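# Index turntable one hole clockwise and reseat plunger pin

## Task

Rotate the turntable forward by exactly one hole, clockwise when viewed from above, so that the plunger's pin drops all the way into the new hole; the fixture must end up standing upright on the deck with neither gripper touching it.

## Robot and tools

Robot: two 6-joint arms with parallel grippers, left_arm and right_arm. Scene frame: origin at table-top height midway between the nominal arm bases, +z up, +x out over the table, left_arm on the +y side (this has nothing to do with which side of an image it appears on). Calibrated bases in the scene frame: left_arm at (+0.025, +0.326, +0.031) m, quat_wxyz (+1.000, 0, 0, +0.003); right_arm at (-0.004, -0.268, +0.031) m, quat_wxyz (+1.000, 0, 0, -0.018). Up is +z in both base frames. Each arm's printed hand pose, and its wrist camera pose, is in that arm's own base frame; fixed cameras and the table use the scene frame. Printed hand positions may be a few centimetres off, more when the arm is stretched far.

Row layout: every commanded row has 14 numbers, even when only one arm is meant to move. The first 7 belong to left_arm and the last 7 to right_arm. Within each arm: waist, shoulder, elbow, wrist roll, wrist yaw, wrist pitch (absolute target angles in radians, the same order the Joint positions line uses), then the gripper opening. Stated ranges: waist -2.618 to 3.054, shoulder 0.000 to 3.142, elbow 0.000 to 3.142, wrist roll -2.094 to 2.094, wrist yaw -1.571 to 1.571, wrist pitch -1.571 to 1.571. Real ends can differ by up to 0.059 rad. A target more than 0.059 past a stated end, and beyond the joint's current angle, gets the call rejected. A target past the real end is clipped there, and the result may then print "joint sent to its limit". Not seeing that line does not prove there is more room. Opening runs from -1 (closed) to +1 (fully open, pad gap 0.094 m). Sending 0 is a real command, not "no change": to keep a gripper as it is, repeat its current command.

execute_actions(actions, cameras): actions is a list of actions. Each action is a table of up to 15 rows, one row per 1/30 s control step. A shorter table repeats its final row until the 15 steps are used. An empty list just reports state and images. cameras selects images: omitted, null or ["all"] gives all; [] gives none; an unknown name invalidates the call. The names are cam_head_left, cam_head_right, cam_left_wrist and cam_right_wrist, each 896x504.

move(target, speed, blend, opening_speed, blocking, cameras): target is one 14-number row of absolute joint angles plus openings, or a list of up to 15 such rows, all sharing a 10 s budget. All joints interpolate together, so grippers trace curves, and nothing is avoided: not obstacles, not the other arm. speed is the top rate in rad/s, 0.01 to 2, default 0.5, for whichever joint has the farthest to travel; give one value, or one per target. blend (rad, per target or one value) rounds intermediate corners; 0 stops at each. opening_speed, 0.2 or more per second on the -1..+1 scale, makes finger changes gradual. The first row's opening is applied at the start; later rows' openings are applied after everything halts at that row. blocking=false returns after about 0.5 s while the motion continues; a new move then takes over from the current point. The result adds a "move:" line: done, off_target (at rest but a joint more than 0.035 rad from target), moving, held or fault, plus limits=held if steps were withheld, and for each arm that missed, its worst joint and the error. Done does not prove there is no contact. Faster moves and targets set deeper past a contact hit or press harder.

wait(seconds 0 to 10, cameras): lets time pass with the last commands held; a running move keeps going. stop(cameras): brakes a running move; it needs braking distance. zoom_image(camera, region=[x0,y0,x1,y1]): an enlarged crop, at most 504x504 px, of that camera's latest image; origin at the top-left. read_manual(section) returns only licence text. finished_scene(scene) ends the given scene, 1 or 2, irreversibly.

Result lines: Joint positions and Joint velocities list one block per arm in row order, then the pad gap (m, m/s). "within noise" means that arm is still. Joint targets shows what the joints are currently driven toward; resend those values to hold a joint still. Tool commands shows the gripper commands. grip_measured uses the opening scale; it reads slightly wide when empty and narrower than the part under a squeeze. "joint command not followed" means the clearance check altered that arm's targets; it does not keep the two grippers apart. Joint torques are total drive output, offset and noisy, and joints 1 to 3 flip sign past ±28 N m. Action results also list joint angles at sampled control steps.

Motion limits: per step, a target may lead the measured angle by at most 0.202 (waist), 0.258 (shoulder), 0.3 (elbow), 0.573 (wrist pitch) or 0.522 (wrist yaw and roll) rad, and a row that would move a gripper more than 200 mm is scaled back. Very small changes may not start at all. The fingers point along the gripper's +z axis and close along its y axis; end_effector_position sits about 1 cm behind the fingertips.

Gripping: once you command about 0.05 below the reading at first contact, the fingers squeeze at full force, roughly 50-64 N per pad. Close slowly on delicate parts. To release, command well above grip_measured.

Avoid: dropping things or knocking them off the table, releasing a part while it moves, fast impacts, heavy pressing, and arm-on-arm collisions. Motors heat when the arm holds loads, stays stretched out or pushes against something: MOTOR HOT appears at 75 °C, at 90 °C the arm folds and stops working, and at 100 °C it goes limp. At the end, the fixture must stay upright with both hands clear.

Each tool is called after ">>>" as name(argument=value, ...) on one line, values as JSON.

## Session

>>> execute_actions(actions=[])

Scene clock: 0.00 s.
left_arm: end_effector_position=(+0.3695, +0.0210, +0.1447) grip_measured=+1.000 end_effector_quat_wxyz=(+0.691, -0.046, +0.720, +0.036) | right_arm: end_effector_position=(+0.3642, -0.0543, +0.1341) grip_measured=+1.000 end_effector_quat_wxyz=(+0.671, +0.135, +0.726, -0.062)
Joint names: [waist, shoulder, elbow, wrist roll, wrist yaw, wrist pitch]
Joint positions: left_arm=[-0.002 1.545 0.182 -0.017 -0.116 1.321 0.094] | right_arm=[-0.036 1.532 0.189 0.115 0.24 1.248 0.094]
Joint velocities: within noise
Joint torques (N m): no reading
Heat: left arm: 33 °C; right arm: 32 °C.
Joint targets: left_arm=[-0.002 1.540 0.186 -0.017 -0.116 1.320] | right_arm=[-0.036 1.528 0.192 0.114 0.240 1.243]
Tool commands: left_gripper/opening=+1.0 right_gripper/opening=+1.0

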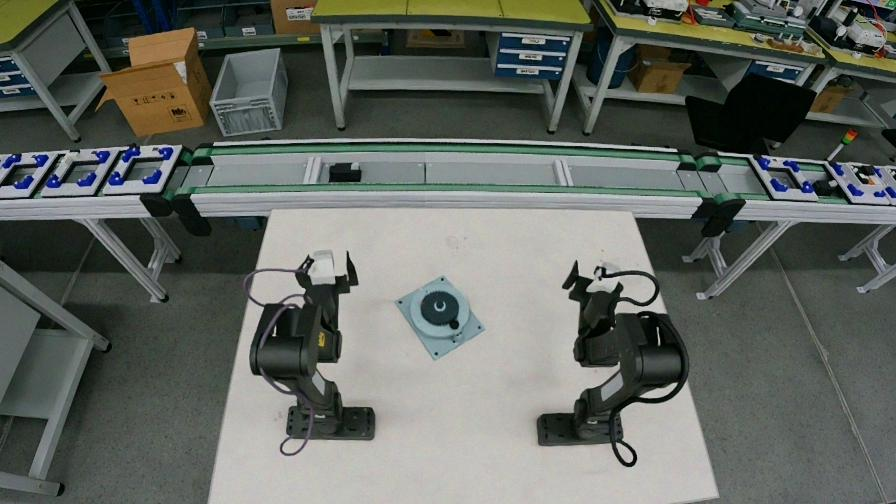

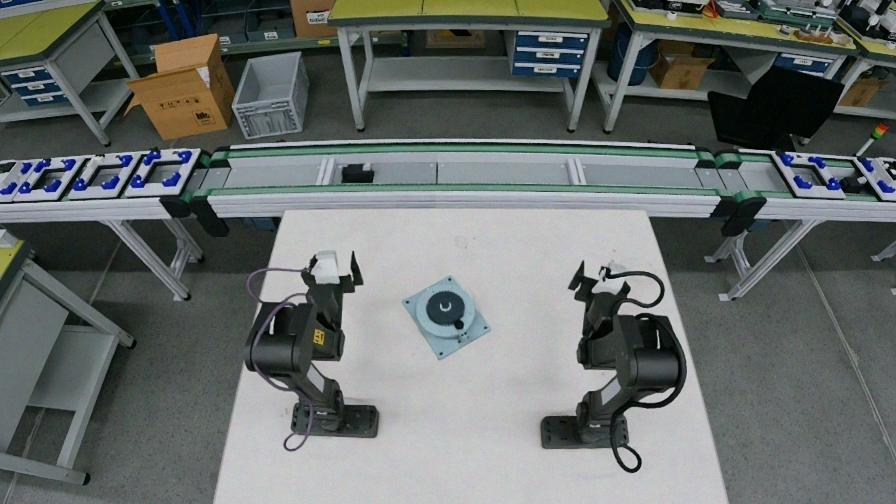

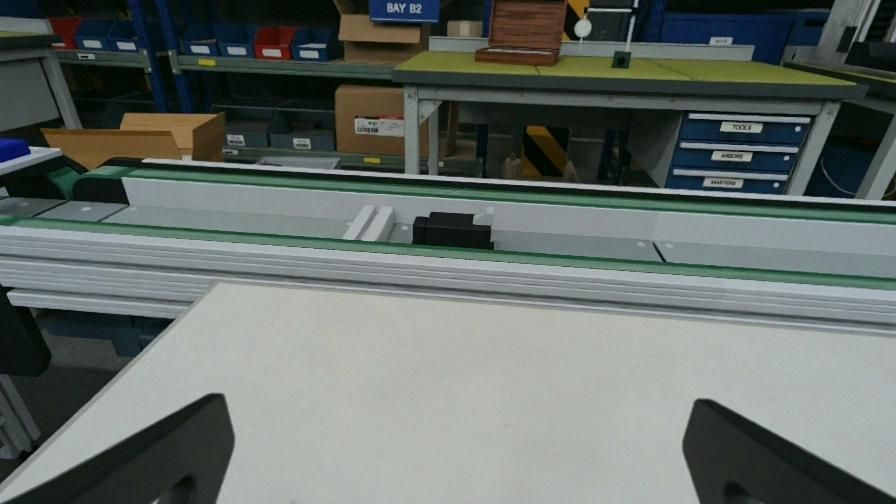

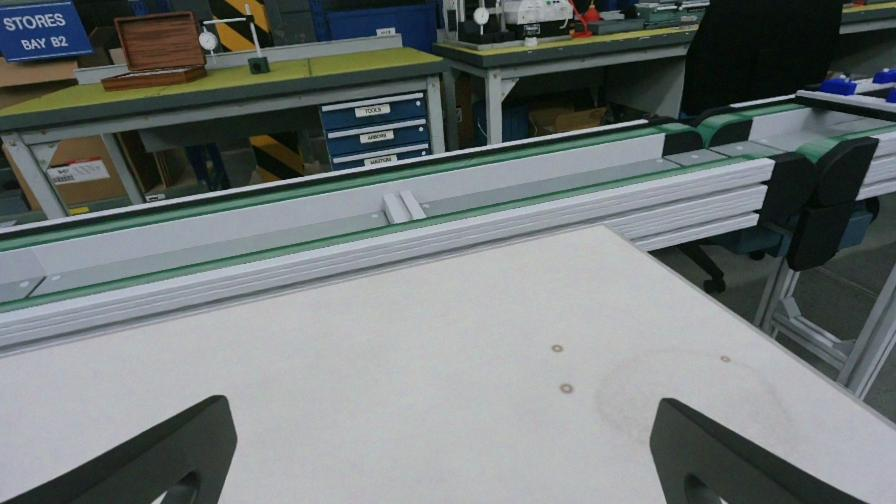

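>>> zoom_image(camera="cam_head_left", region=[380, 260, 500, 370])

>>> zoom_image(camera="cam_head_right", region=[390, 260, 500, 370])

Scaled by 4.200 from the camera's 896x504 image, which has a finer 1280x720 frame.

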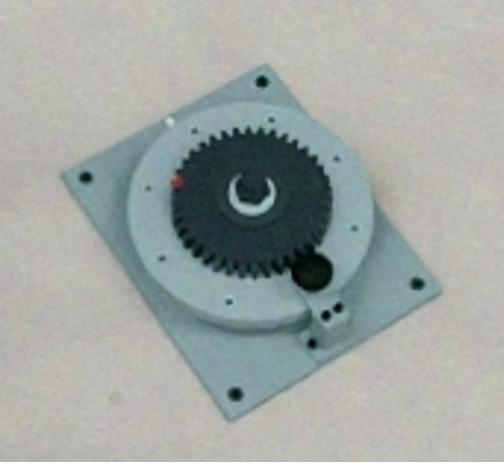

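Scaled by 4.582 from the camera's 896x504 image, which has a finer 1280x720 frame.

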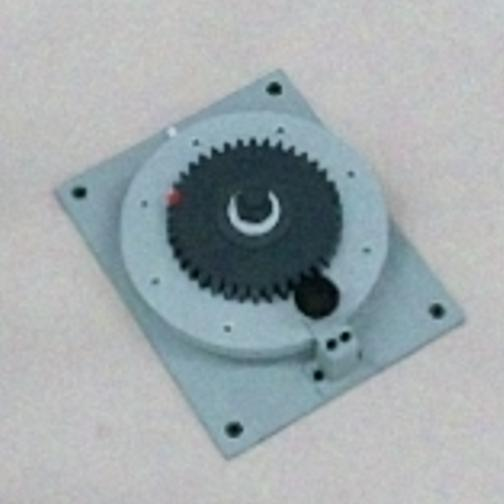

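>>> move(target=[-0.807,1.893,1.77,0,0,-1.448,1,-0.036,1.528,0.192,0.114,0.24,1.243,1], speed=0.8)

Scene clock: 57.80 s.
left_arm: end_effector_position=(+0.2451, -0.2522, +0.1496) grip_measured=+1.000 end_effector_quat_wxyz=(+0.005, +0.387, +0.922, +0.001) | right_arm: end_effector_position=(+0.3642, -0.0543, +0.1341) grip_measured=+1.000 end_effector_quat_wxyz=(+0.671, +0.135, +0.726, -0.062)
Joint names: [waist, shoulder, elbow, wrist roll, wrist yaw, wrist pitch]
Joint positions: left_arm=[-0.806 1.874 1.743 -0.01 -0.006 -1.431 0.094] | right_arm=[-0.036 1.532 0.189 0.115 0.24 1.248 0.094]
Joint velocities: within noise
Joint torques (N m): left_arm=[-0.14 -7.66 6.98 0.13 0.04 0.23] | right_arm=[-0.12 -4.52 6.05 0 0 1.71]
Heat: left arm: 33 °C; right arm: 34 °C.
Joint targets: left_arm=[-0.807 1.893 1.770 0.000 0.000 -1.448] | right_arm=[-0.036 1.528 0.192 0.114 0.240 1.243]
move: done

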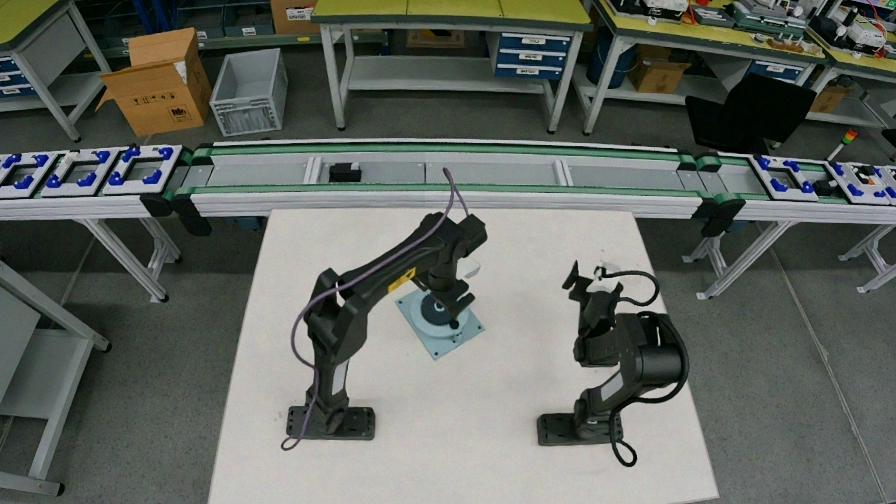

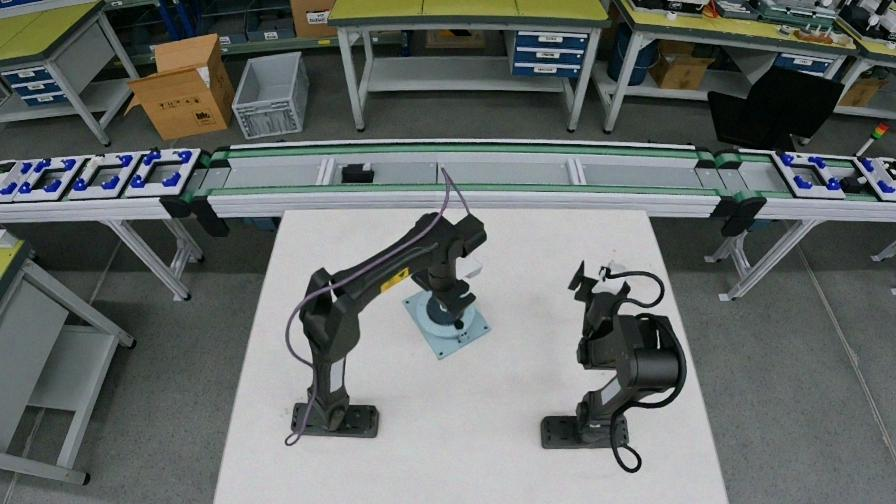

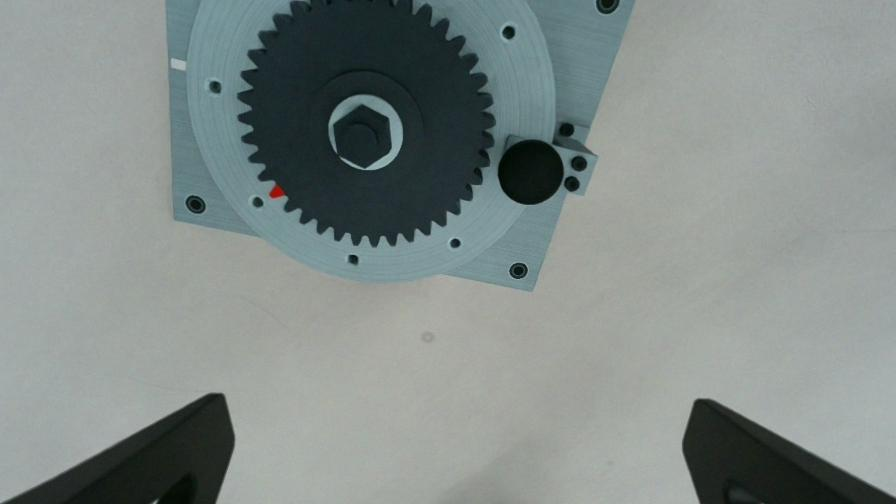

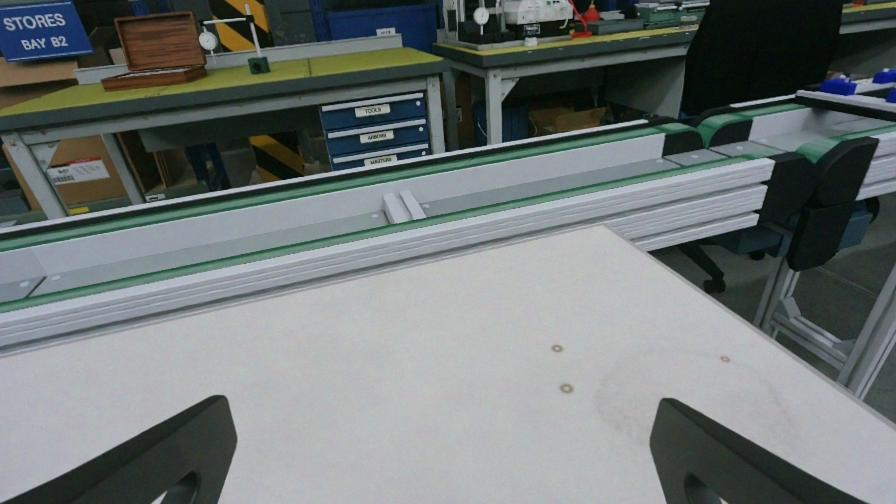

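>>> move(target=[-0.807,1.893,1.77,0,0,-1.448,1,0.888,0.758,0.189,0,0,0.069,1], speed=0.8)

Scene clock: 128.03 s.
left_arm: end_effector_position=(+0.2449, -0.2520, +0.1496) grip_measured=+1.000 end_effector_quat_wxyz=(+0.005, +0.388, +0.922, +0.001) | right_arm: end_effector_position=(+0.1834, +0.2204, +0.0999) grip_measured=+1.000 end_effector_quat_wxyz=(+0.464, -0.359, +0.780, +0.216)
Joint names: [waist, shoulder, elbow, wrist roll, wrist yaw, wrist pitch]
Joint positions: left_arm=[-0.806 1.874 1.743 -0.009 -0.006 -1.432 0.094] | right_arm=[0.88 0.769 0.189 0.01 0.011 0.085 0.094]
Joint velocities: within noise
Joint torques (N m): left_arm=[-0.13 -7.69 7.02 0.14 0.05 0.24] | right_arm=[0.77 -1.28 9.01 -0.08 -0.12 1.52]
Heat: left arm: 33 °C; right arm: 35 °C.
Joint targets: left_arm=[-0.807 1.893 1.770 0.000 0.000 -1.448] | right_arm=[0.888 0.758 0.189 0.000 0.000 0.069]
move: done

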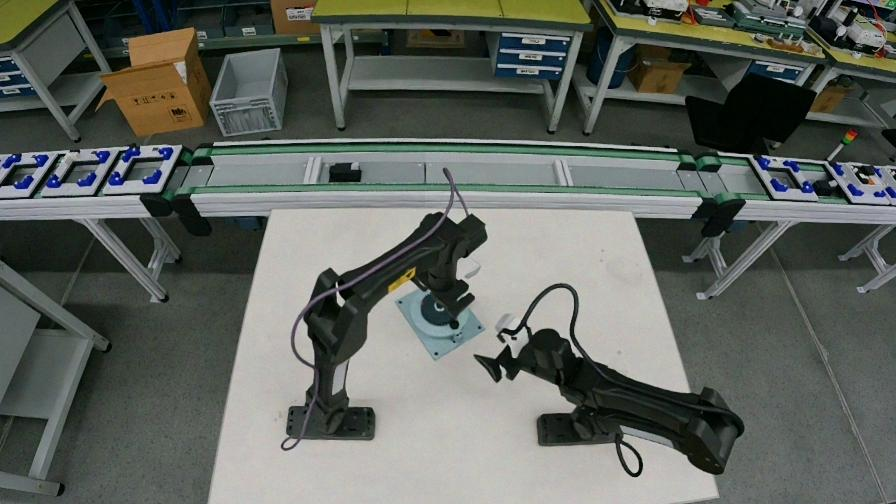

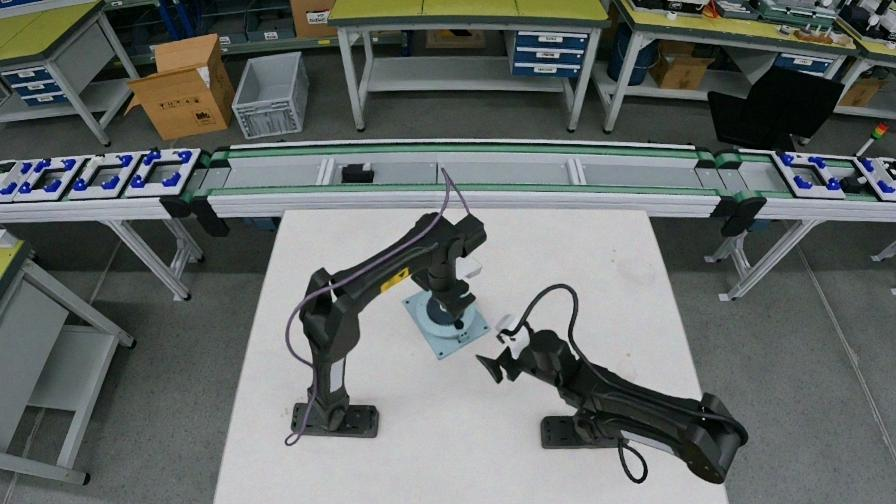

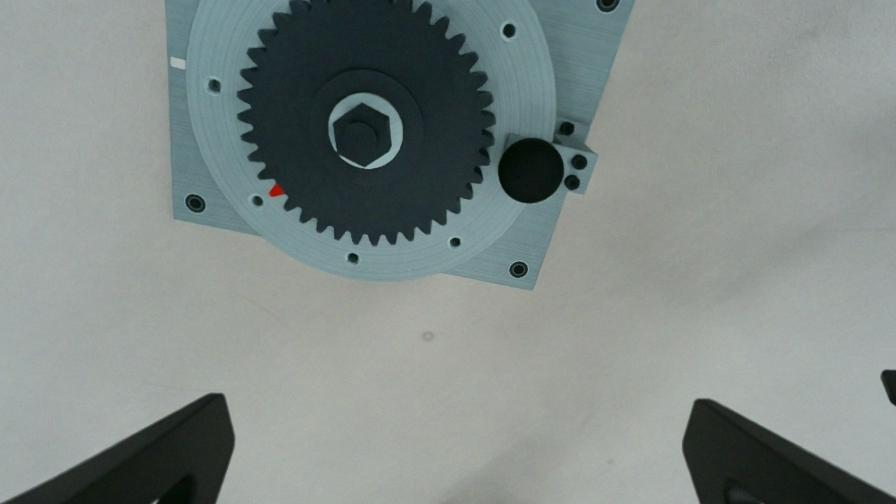

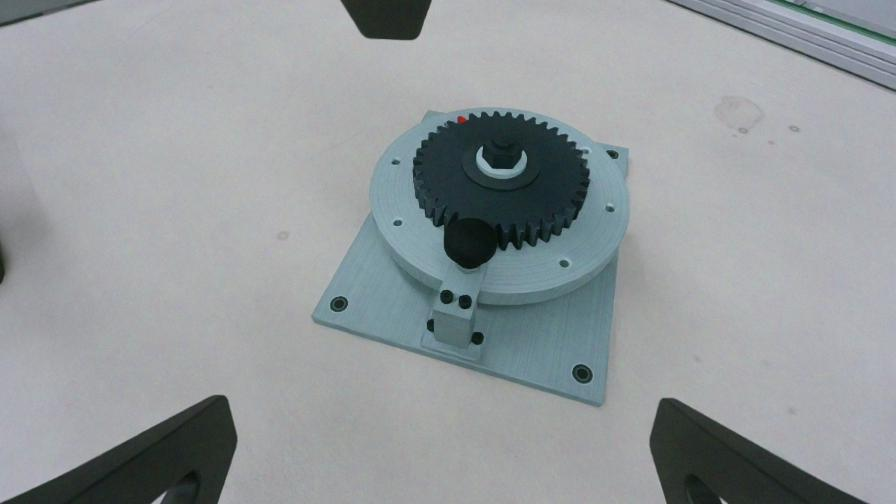

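>>> zoom_image(camera="cam_right_wrist", region=[360, 90, 640, 410])

Scaled by 1.575 from the camera's 896x504 image, which has a finer 1280x720 frame.

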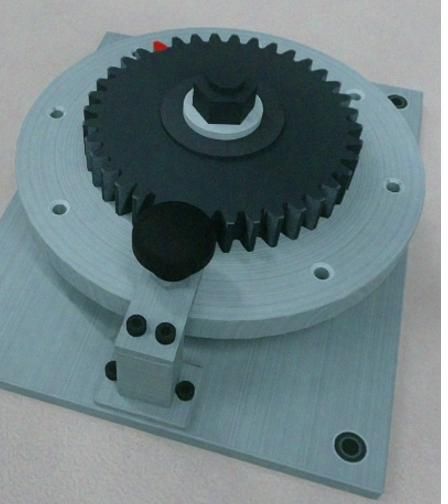

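>>> move(target=[-0.722,2.043,1.781,-1.047,0,-1.317,0.0,0.888,0.758,0.189,0,0,0.069,1], speed=0.8)

Scene clock: 189.40 s.
left_arm: end_effector_position=(+0.2842, -0.2513, +0.1000) grip_measured=+0.002 end_effector_quat_wxyz=(-0.009, -0.153, +0.988, +0.013) | right_arm: end_effector_position=(+0.1832, +0.2204, +0.0997) grip_measured=+1.000 end_effector_quat_wxyz=(+0.464, -0.360, +0.780, +0.216)
Joint names: [waist, shoulder, elbow, wrist roll, wrist yaw, wrist pitch]
Joint positions: left_arm=[-0.728 2.023 1.752 -1.036 -0.003 -1.332 0.047] | right_arm=[0.88 0.769 0.189 0.01 0.01 0.084 0.094]
Joint velocities: within noise
Joint torques (N m): left_arm=[0.49 -9.03 7.16 -0.12 0.01 0.53] | right_arm=[0.7 -1.25 8.99 -0.07 -0.11 1.55]
Heat: left arm: 34 °C; right arm: 36 °C.
Joint targets: left_arm=[-0.722 2.043 1.781 -1.047 0.000 -1.317] | right_arm=[0.888 0.758 0.189 0.000 0.000 0.069]
move: done

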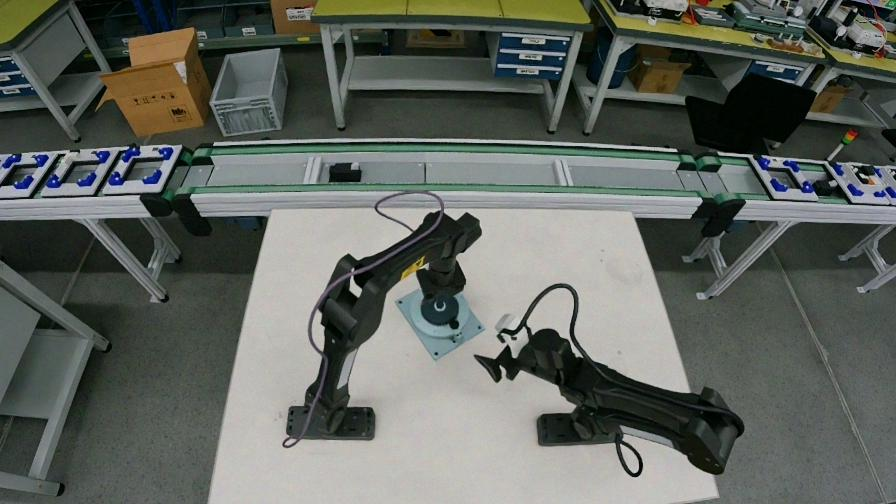

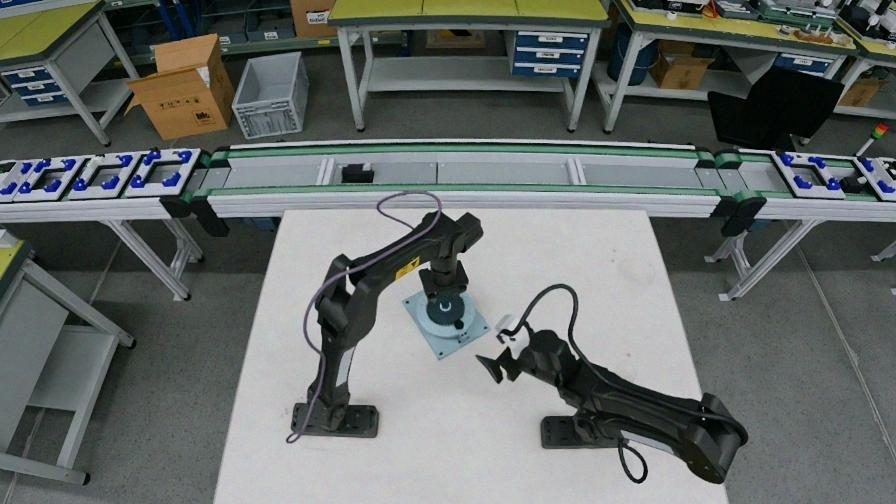

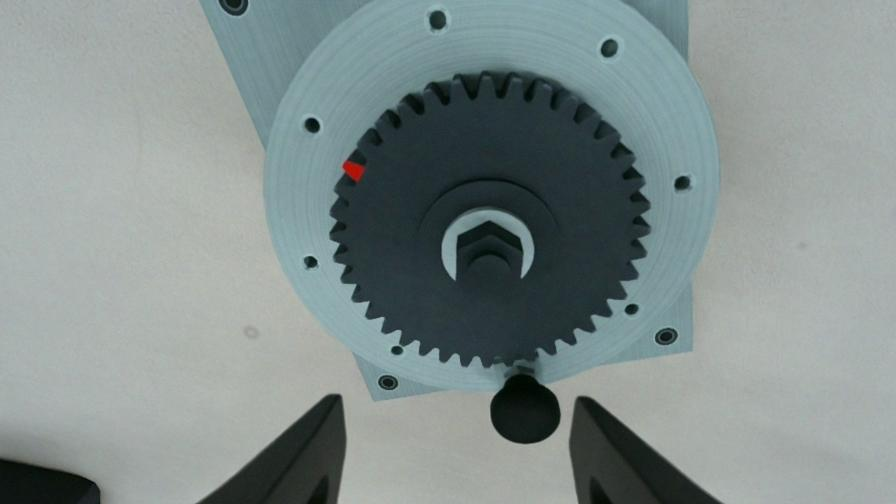

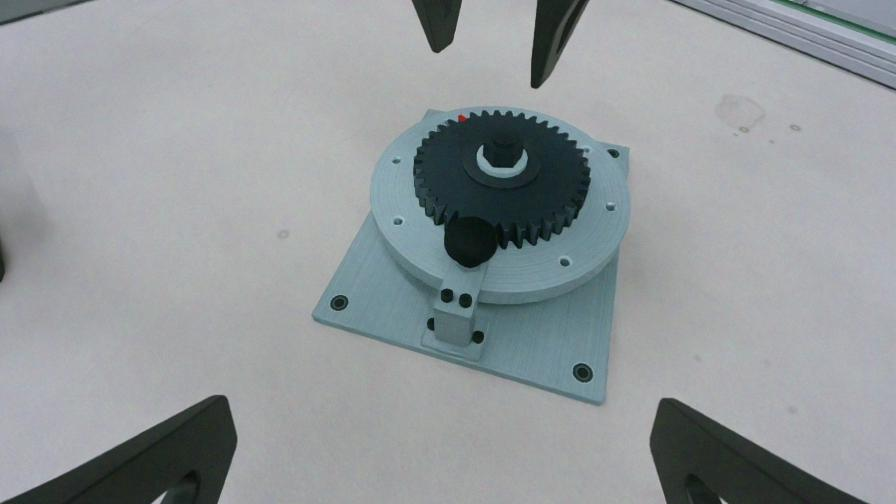

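>>> move(target=[-0.724,2.088,1.684,-1.047,0,-1.143,0.0,0.888,0.758,0.189,0,0,0.069,1], speed=0.4)

Scene clock: 221.17 s.
left_arm: end_effector_position=(+0.3035, -0.2687, +0.0676) grip_measured=+0.002 end_effector_quat_wxyz=(+0.012, -0.154, +0.988, -0.013) | right_arm: end_effector_position=(+0.1832, +0.2204, +0.0997) grip_measured=+1.000 end_effector_quat_wxyz=(+0.464, -0.360, +0.780, +0.216)
Joint names: [waist, shoulder, elbow, wrist roll, wrist yaw, wrist pitch]
Joint positions: left_arm=[-0.728 2.072 1.695 -1.037 -0.002 -1.159 0.047] | right_arm=[0.88 0.769 0.189 0.009 0.01 0.084 0.094]
Joint velocities: within noise
Joint torques (N m): left_arm=[0.36 -9.84 4.12 -0.09 0.01 0.68] | right_arm=[0.68 -1.24 8.99 -0.08 -0.11 1.54]
Heat: left arm: 36 °C; right arm: 36 °C.
Joint targets: left_arm=[-0.724 2.088 1.684 -1.047 0.000 -1.143] | right_arm=[0.888 0.758 0.189 0.000 0.000 0.069]
move: done

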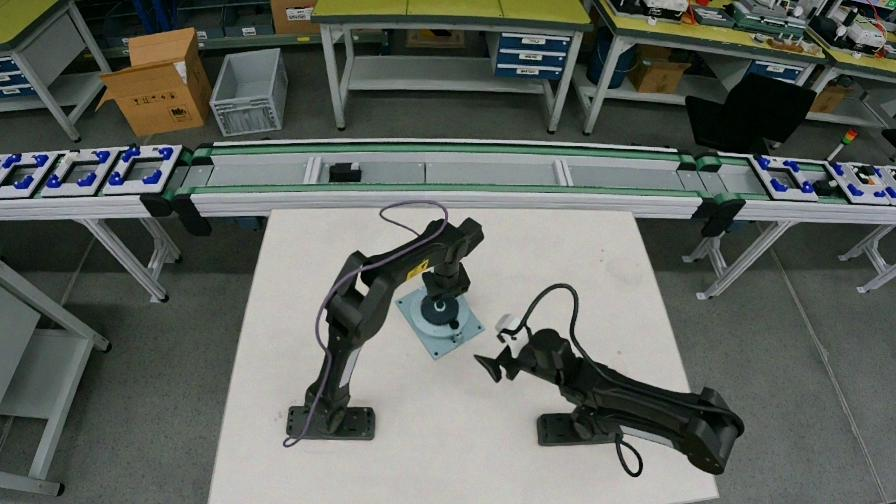

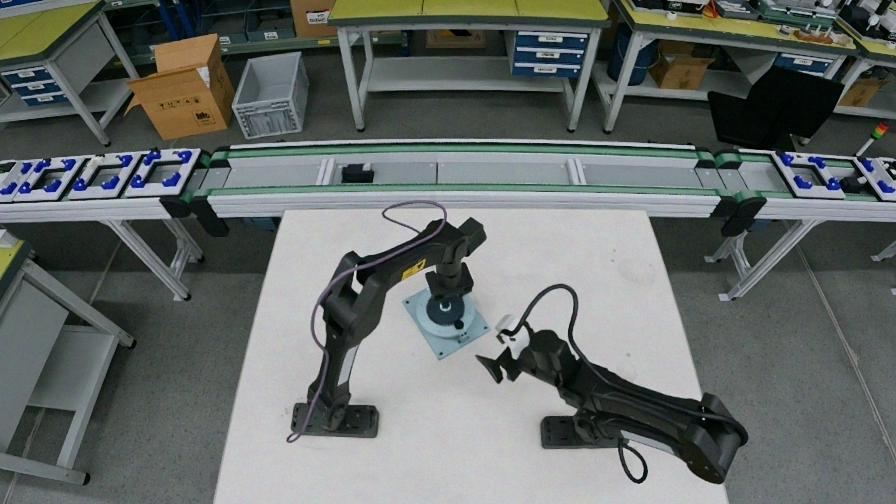

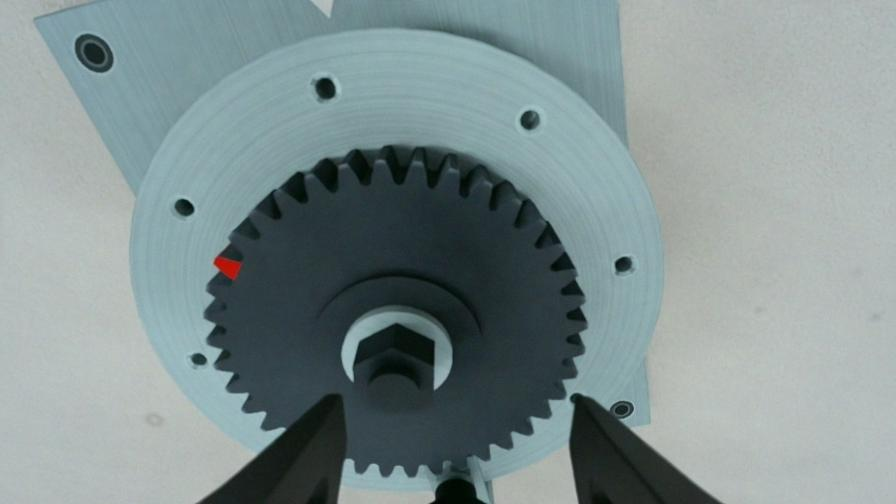

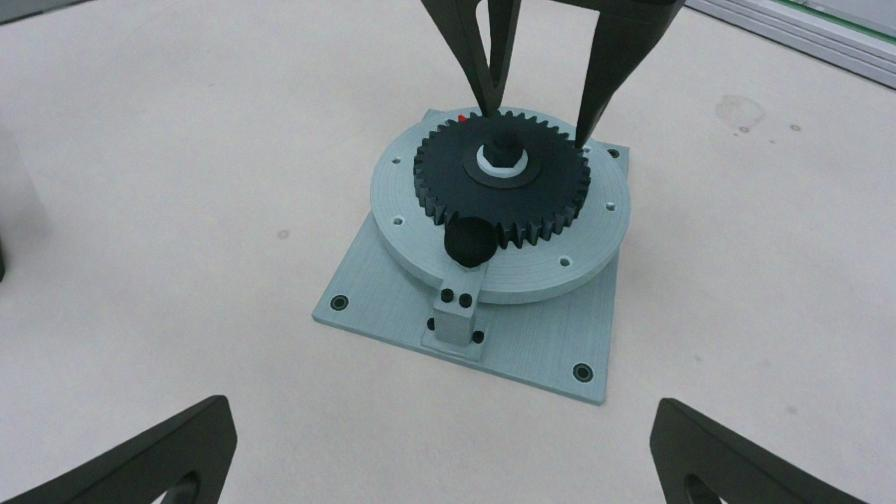

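>>> move(target=[-0.744,2.058,1.592,-1.047,0,-1.1,0.0,0.888,0.758,0.189,0,0,0.069,1], speed=0.4, cameras=["cam_left_wrist","cam_right_wrist"])

Scene clock: 242.07 s.
left_arm: end_effector_position=(+0.2892, -0.2607, +0.0449) grip_measured=+0.002 end_effector_quat_wxyz=(-0.003, -0.150, +0.989, +0.005) | right_arm: end_effector_position=(+0.1832, +0.2204, +0.0997) grip_measured=+1.000 end_effector_quat_wxyz=(+0.464, -0.360, +0.780, +0.216)
Joint names: [waist, shoulder, elbow, wrist roll, wrist yaw, wrist pitch]
Joint positions: left_arm=[-0.737 2.072 1.604 -1.038 -0.002 -1.115 0.047] | right_arm=[0.88 0.769 0.189 0.009 0.01 0.084 0.094]
Joint velocities: within noise
Joint torques (N m): left_arm=[-0.54 -12.46 3.86 -0.09 0 0.58] | right_arm=[0.73 -1.22 8.94 -0.08 -0.11 1.53]
Heat: left arm: 35 °C; right arm: 36 °C.
Joint targets: left_arm=[-0.744 2.058 1.592 -1.047 0.000 -1.100] | right_arm=[0.888 0.758 0.189 0.000 0.000 0.069]
move: done
Images, in order (width x height): cam_left_wrist 896x504, cam_right_wrist 896x504.

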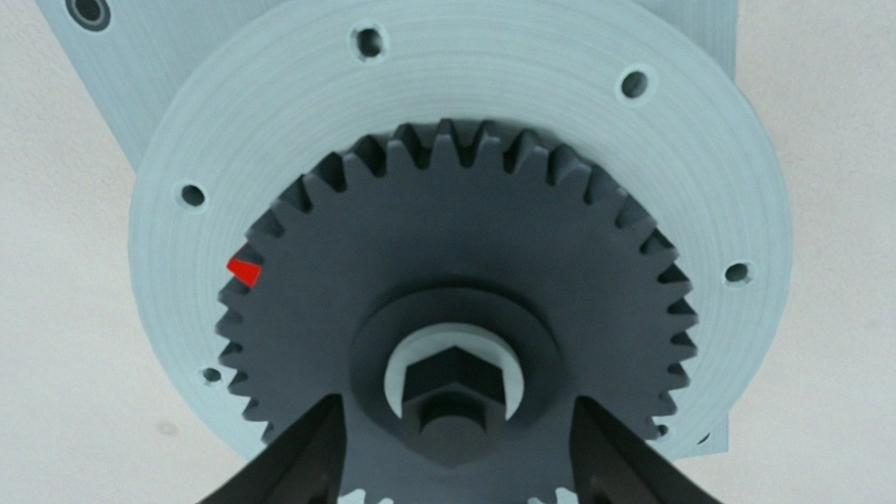

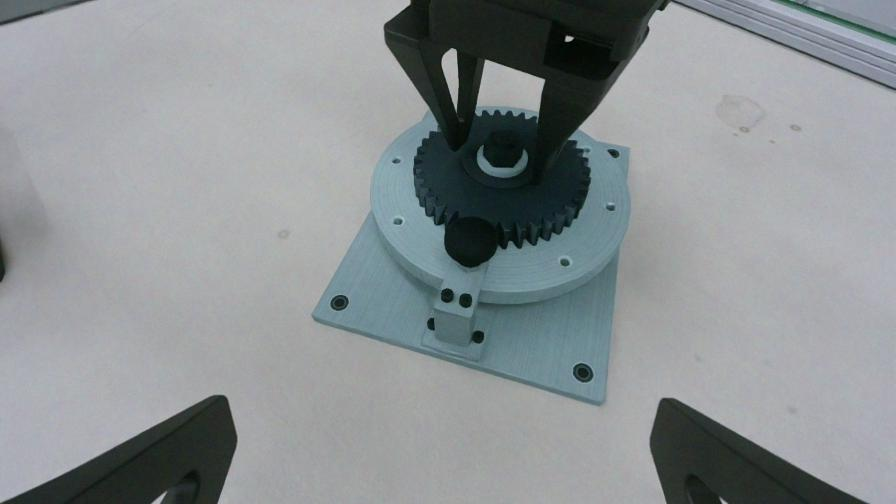

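>>> move(target=[-0.744,2.095,1.570,-1.047,0,-1.071,0.0,0.888,0.758,0.189,0,0,0.069,1], speed=0.15, cameras=["cam_left_wrist","cam_right_wrist"])

>>> zoom_image(camera="cam_right_wrist", region=[400, 60, 620, 280])

Scene clock: 269.70 s.
left_arm: end_effector_position=(+0.2895, -0.2610, +0.0399) grip_measured=+0.002 end_effector_quat_wxyz=(-0.001, -0.150, +0.989, +0.003) | right_arm: end_effector_position=(+0.1832, +0.2204, +0.0997) grip_measured=+1.000 end_effector_quat_wxyz=(+0.464, -0.360, +0.780, +0.216)
Joint names: [waist, shoulder, elbow, wrist roll, wrist yaw, wrist pitch]
Joint positions: left_arm=[-0.737 2.072 1.584 -1.038 -0.002 -1.088 0.047] | right_arm=[0.88 0.769 0.189 0.009 0.01 0.084 0.094]
Joint velocities: within noise
Joint torques (N m): left_arm=[-0.53 -9.02 3.75 -0.09 0.02 0.59] | right_arm=[0.73 -1.25 8.94 -0.07 -0.12 1.53]
Heat: left arm: 35 °C; right arm: 36 °C.
Joint targets: left_arm=[-0.744 2.095 1.570 -1.047 0.000 -1.071] | right_arm=[0.888 0.758 0.189 0.000 0.000 0.069]
move: done
Images, in order (width x height): cam_left_wrist 896x504, cam_right_wrist 896x504.

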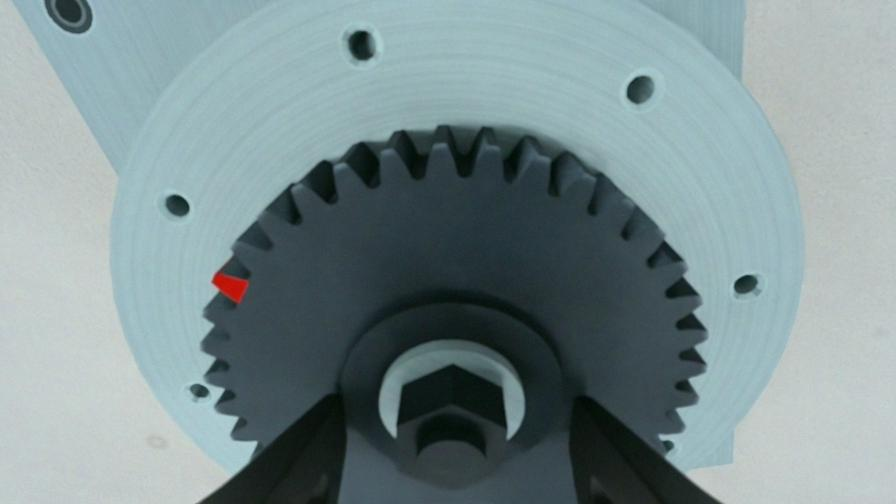

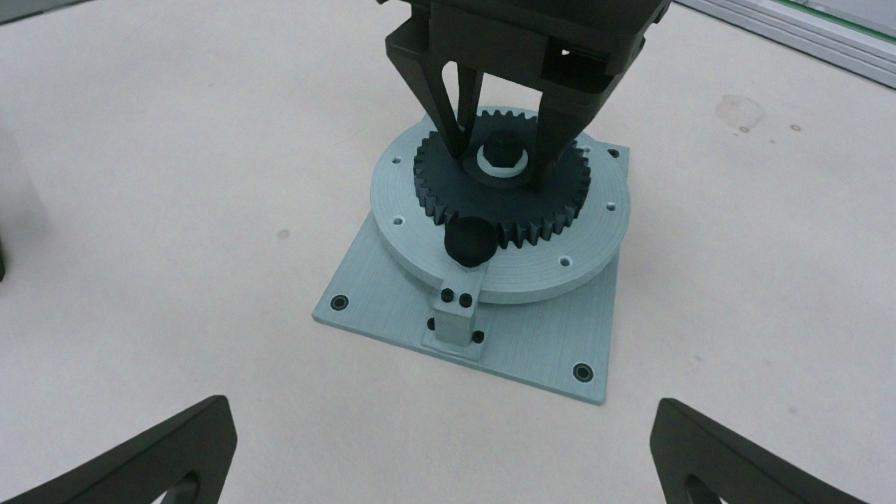

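Scaled by 2.291 from the camera's 896x504 image, which has a finer 1280x720 frame.

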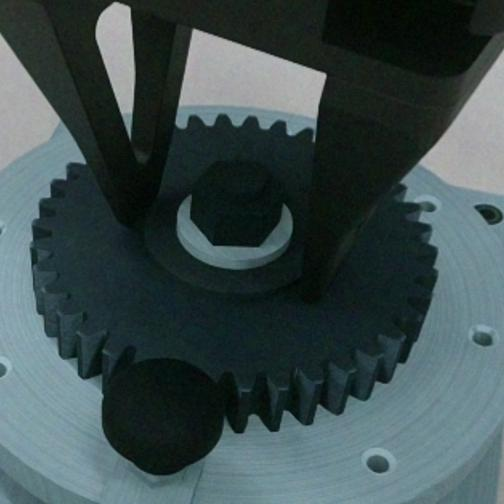

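>>> move(target=[-0.742,2.104,1.552,-1.047,0,-1.049,0.0,0.888,0.758,0.189,0,0,0.069,1], speed=0.15, cameras=["cam_left_wrist","cam_right_wrist"])

>>> zoom_image(camera="cam_right_wrist", region=[400, 60, 620, 280])

Scene clock: 281.33 s.
left_arm: end_effector_position=(+0.2892, -0.2608, +0.0377) grip_measured=+0.002 end_effector_quat_wxyz=(-0.001, -0.150, +0.989, +0.003) | right_arm: end_effector_position=(+0.1832, +0.2204, +0.0997) grip_measured=+1.000 end_effector_quat_wxyz=(+0.464, -0.360, +0.780, +0.216)
Joint names: [waist, shoulder, elbow, wrist roll, wrist yaw, wrist pitch]
Joint positions: left_arm=[-0.737 2.073 1.576 -1.038 -0.002 -1.08 0.047] | right_arm=[0.88 0.769 0.189 0.009 0.01 0.084 0.094]
Joint velocities: within noise
Joint torques (N m): left_arm=[-0.4 -8.21 2.96 -0.1 0.02 0.78] | right_arm=[0.69 -1.21 9.06 -0.07 -0.1 1.52]
Heat: left arm: 35 °C; right arm: 36 °C.
Joint targets: left_arm=[-0.742 2.104 1.552 -1.047 0.000 -1.049] | right_arm=[0.888 0.758 0.189 0.000 0.000 0.069]
move: done
Images, in order (width x height): cam_left_wrist 896x504, cam_right_wrist 896x504.

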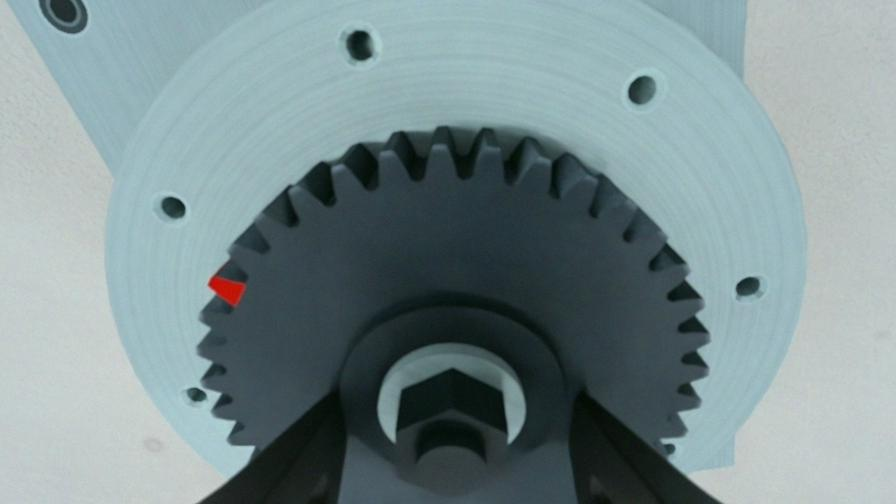

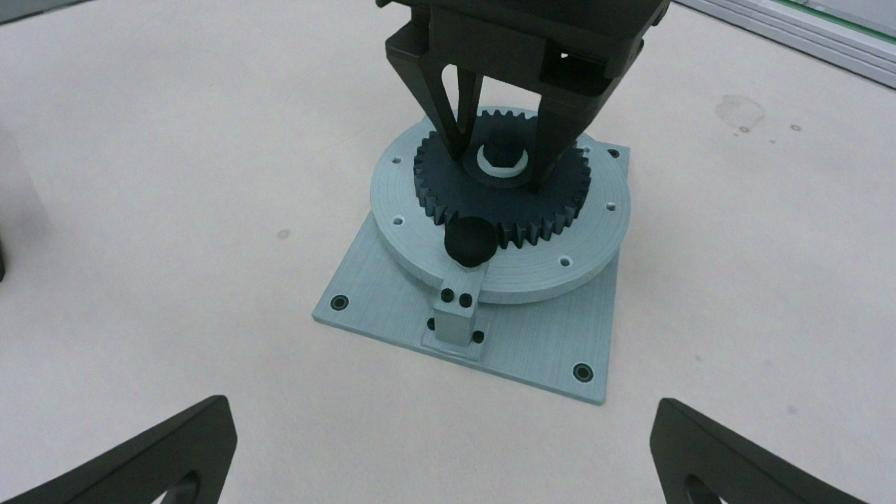

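Scaled by 2.291 from the camera's 896x504 image, which has a finer 1280x720 frame.

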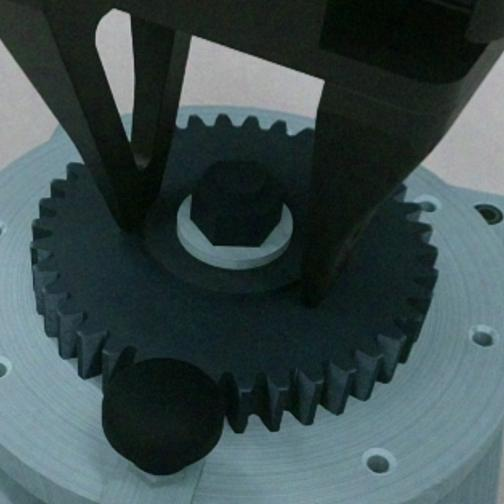

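>>> move(target=[-0.735,2.085,1.622,-1.047,0,-1.130,0.0,0.888,0.758,0.189,0,0,0.069,1], speed=0.2, cameras=["cam_left_wrist","cam_right_wrist"])

>>> zoom_image(camera="cam_right_wrist", region=[400, 60, 620, 280])

Scene clock: 295.70 s.
left_arm: end_effector_position=(+0.2881, -0.2598, +0.0426) grip_measured=+0.002 end_effector_quat_wxyz=(-0.004, -0.150, +0.989, +0.007) | right_arm: end_effector_position=(+0.1831, +0.2205, +0.0997) grip_measured=+1.000 end_effector_quat_wxyz=(+0.464, -0.360, +0.780, +0.216)
Joint names: [waist, shoulder, elbow, wrist roll, wrist yaw, wrist pitch]
Joint positions: left_arm=[-0.737 2.073 1.596 -1.038 -0.002 -1.111 0.047] | right_arm=[0.88 0.769 0.189 0.009 0.009 0.084 0.094]
Joint velocities: within noise
Joint torques (N m): left_arm=[0.21 -9.98 6.83 -0.09 0.01 0.15] | right_arm=[0.7 -1.24 9.01 -0.07 -0.11 1.53]
Heat: left arm: 35 °C; right arm: 36 °C.
Joint targets: left_arm=[-0.735 2.085 1.622 -1.047 0.000 -1.130] | right_arm=[0.888 0.758 0.189 0.000 0.000 0.069]
move: done
Images, in order (width x height): cam_left_wrist 896x504, cam_right_wrist 896x504.

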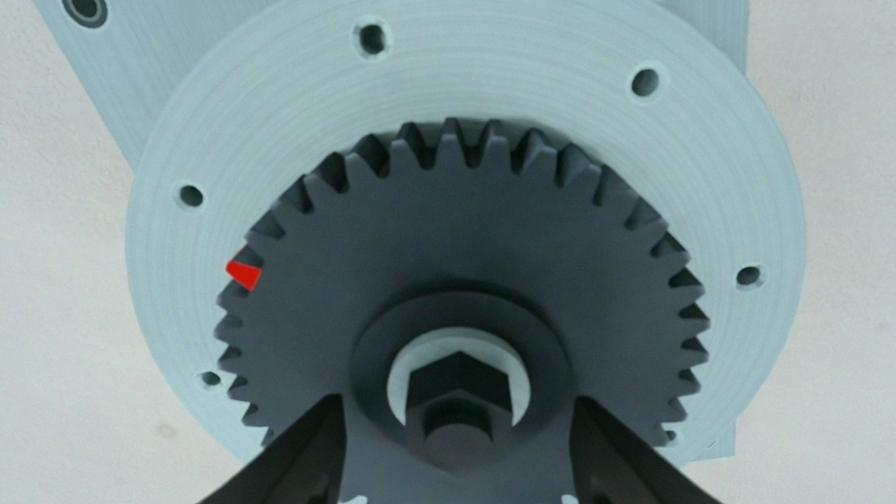

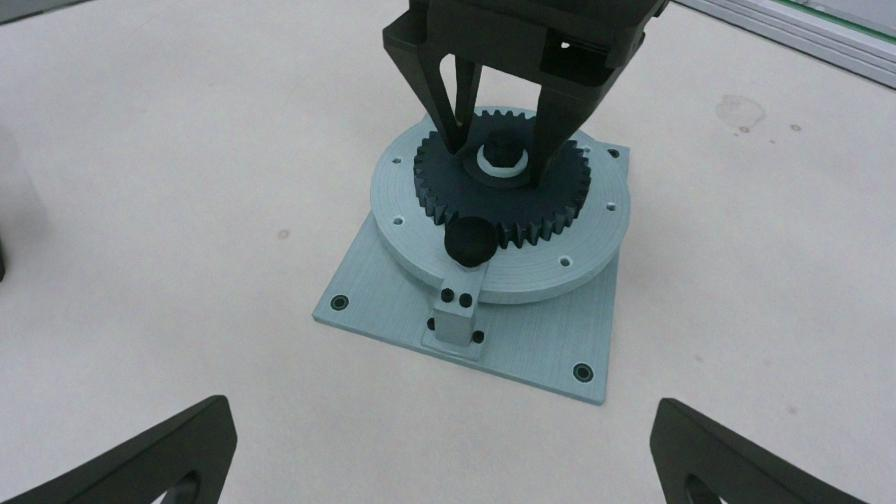

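Scaled by 2.291 from the camera's 896x504 image, which has a finer 1280x720 frame.

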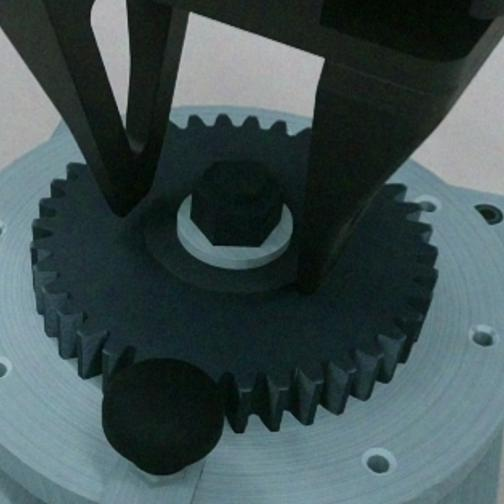

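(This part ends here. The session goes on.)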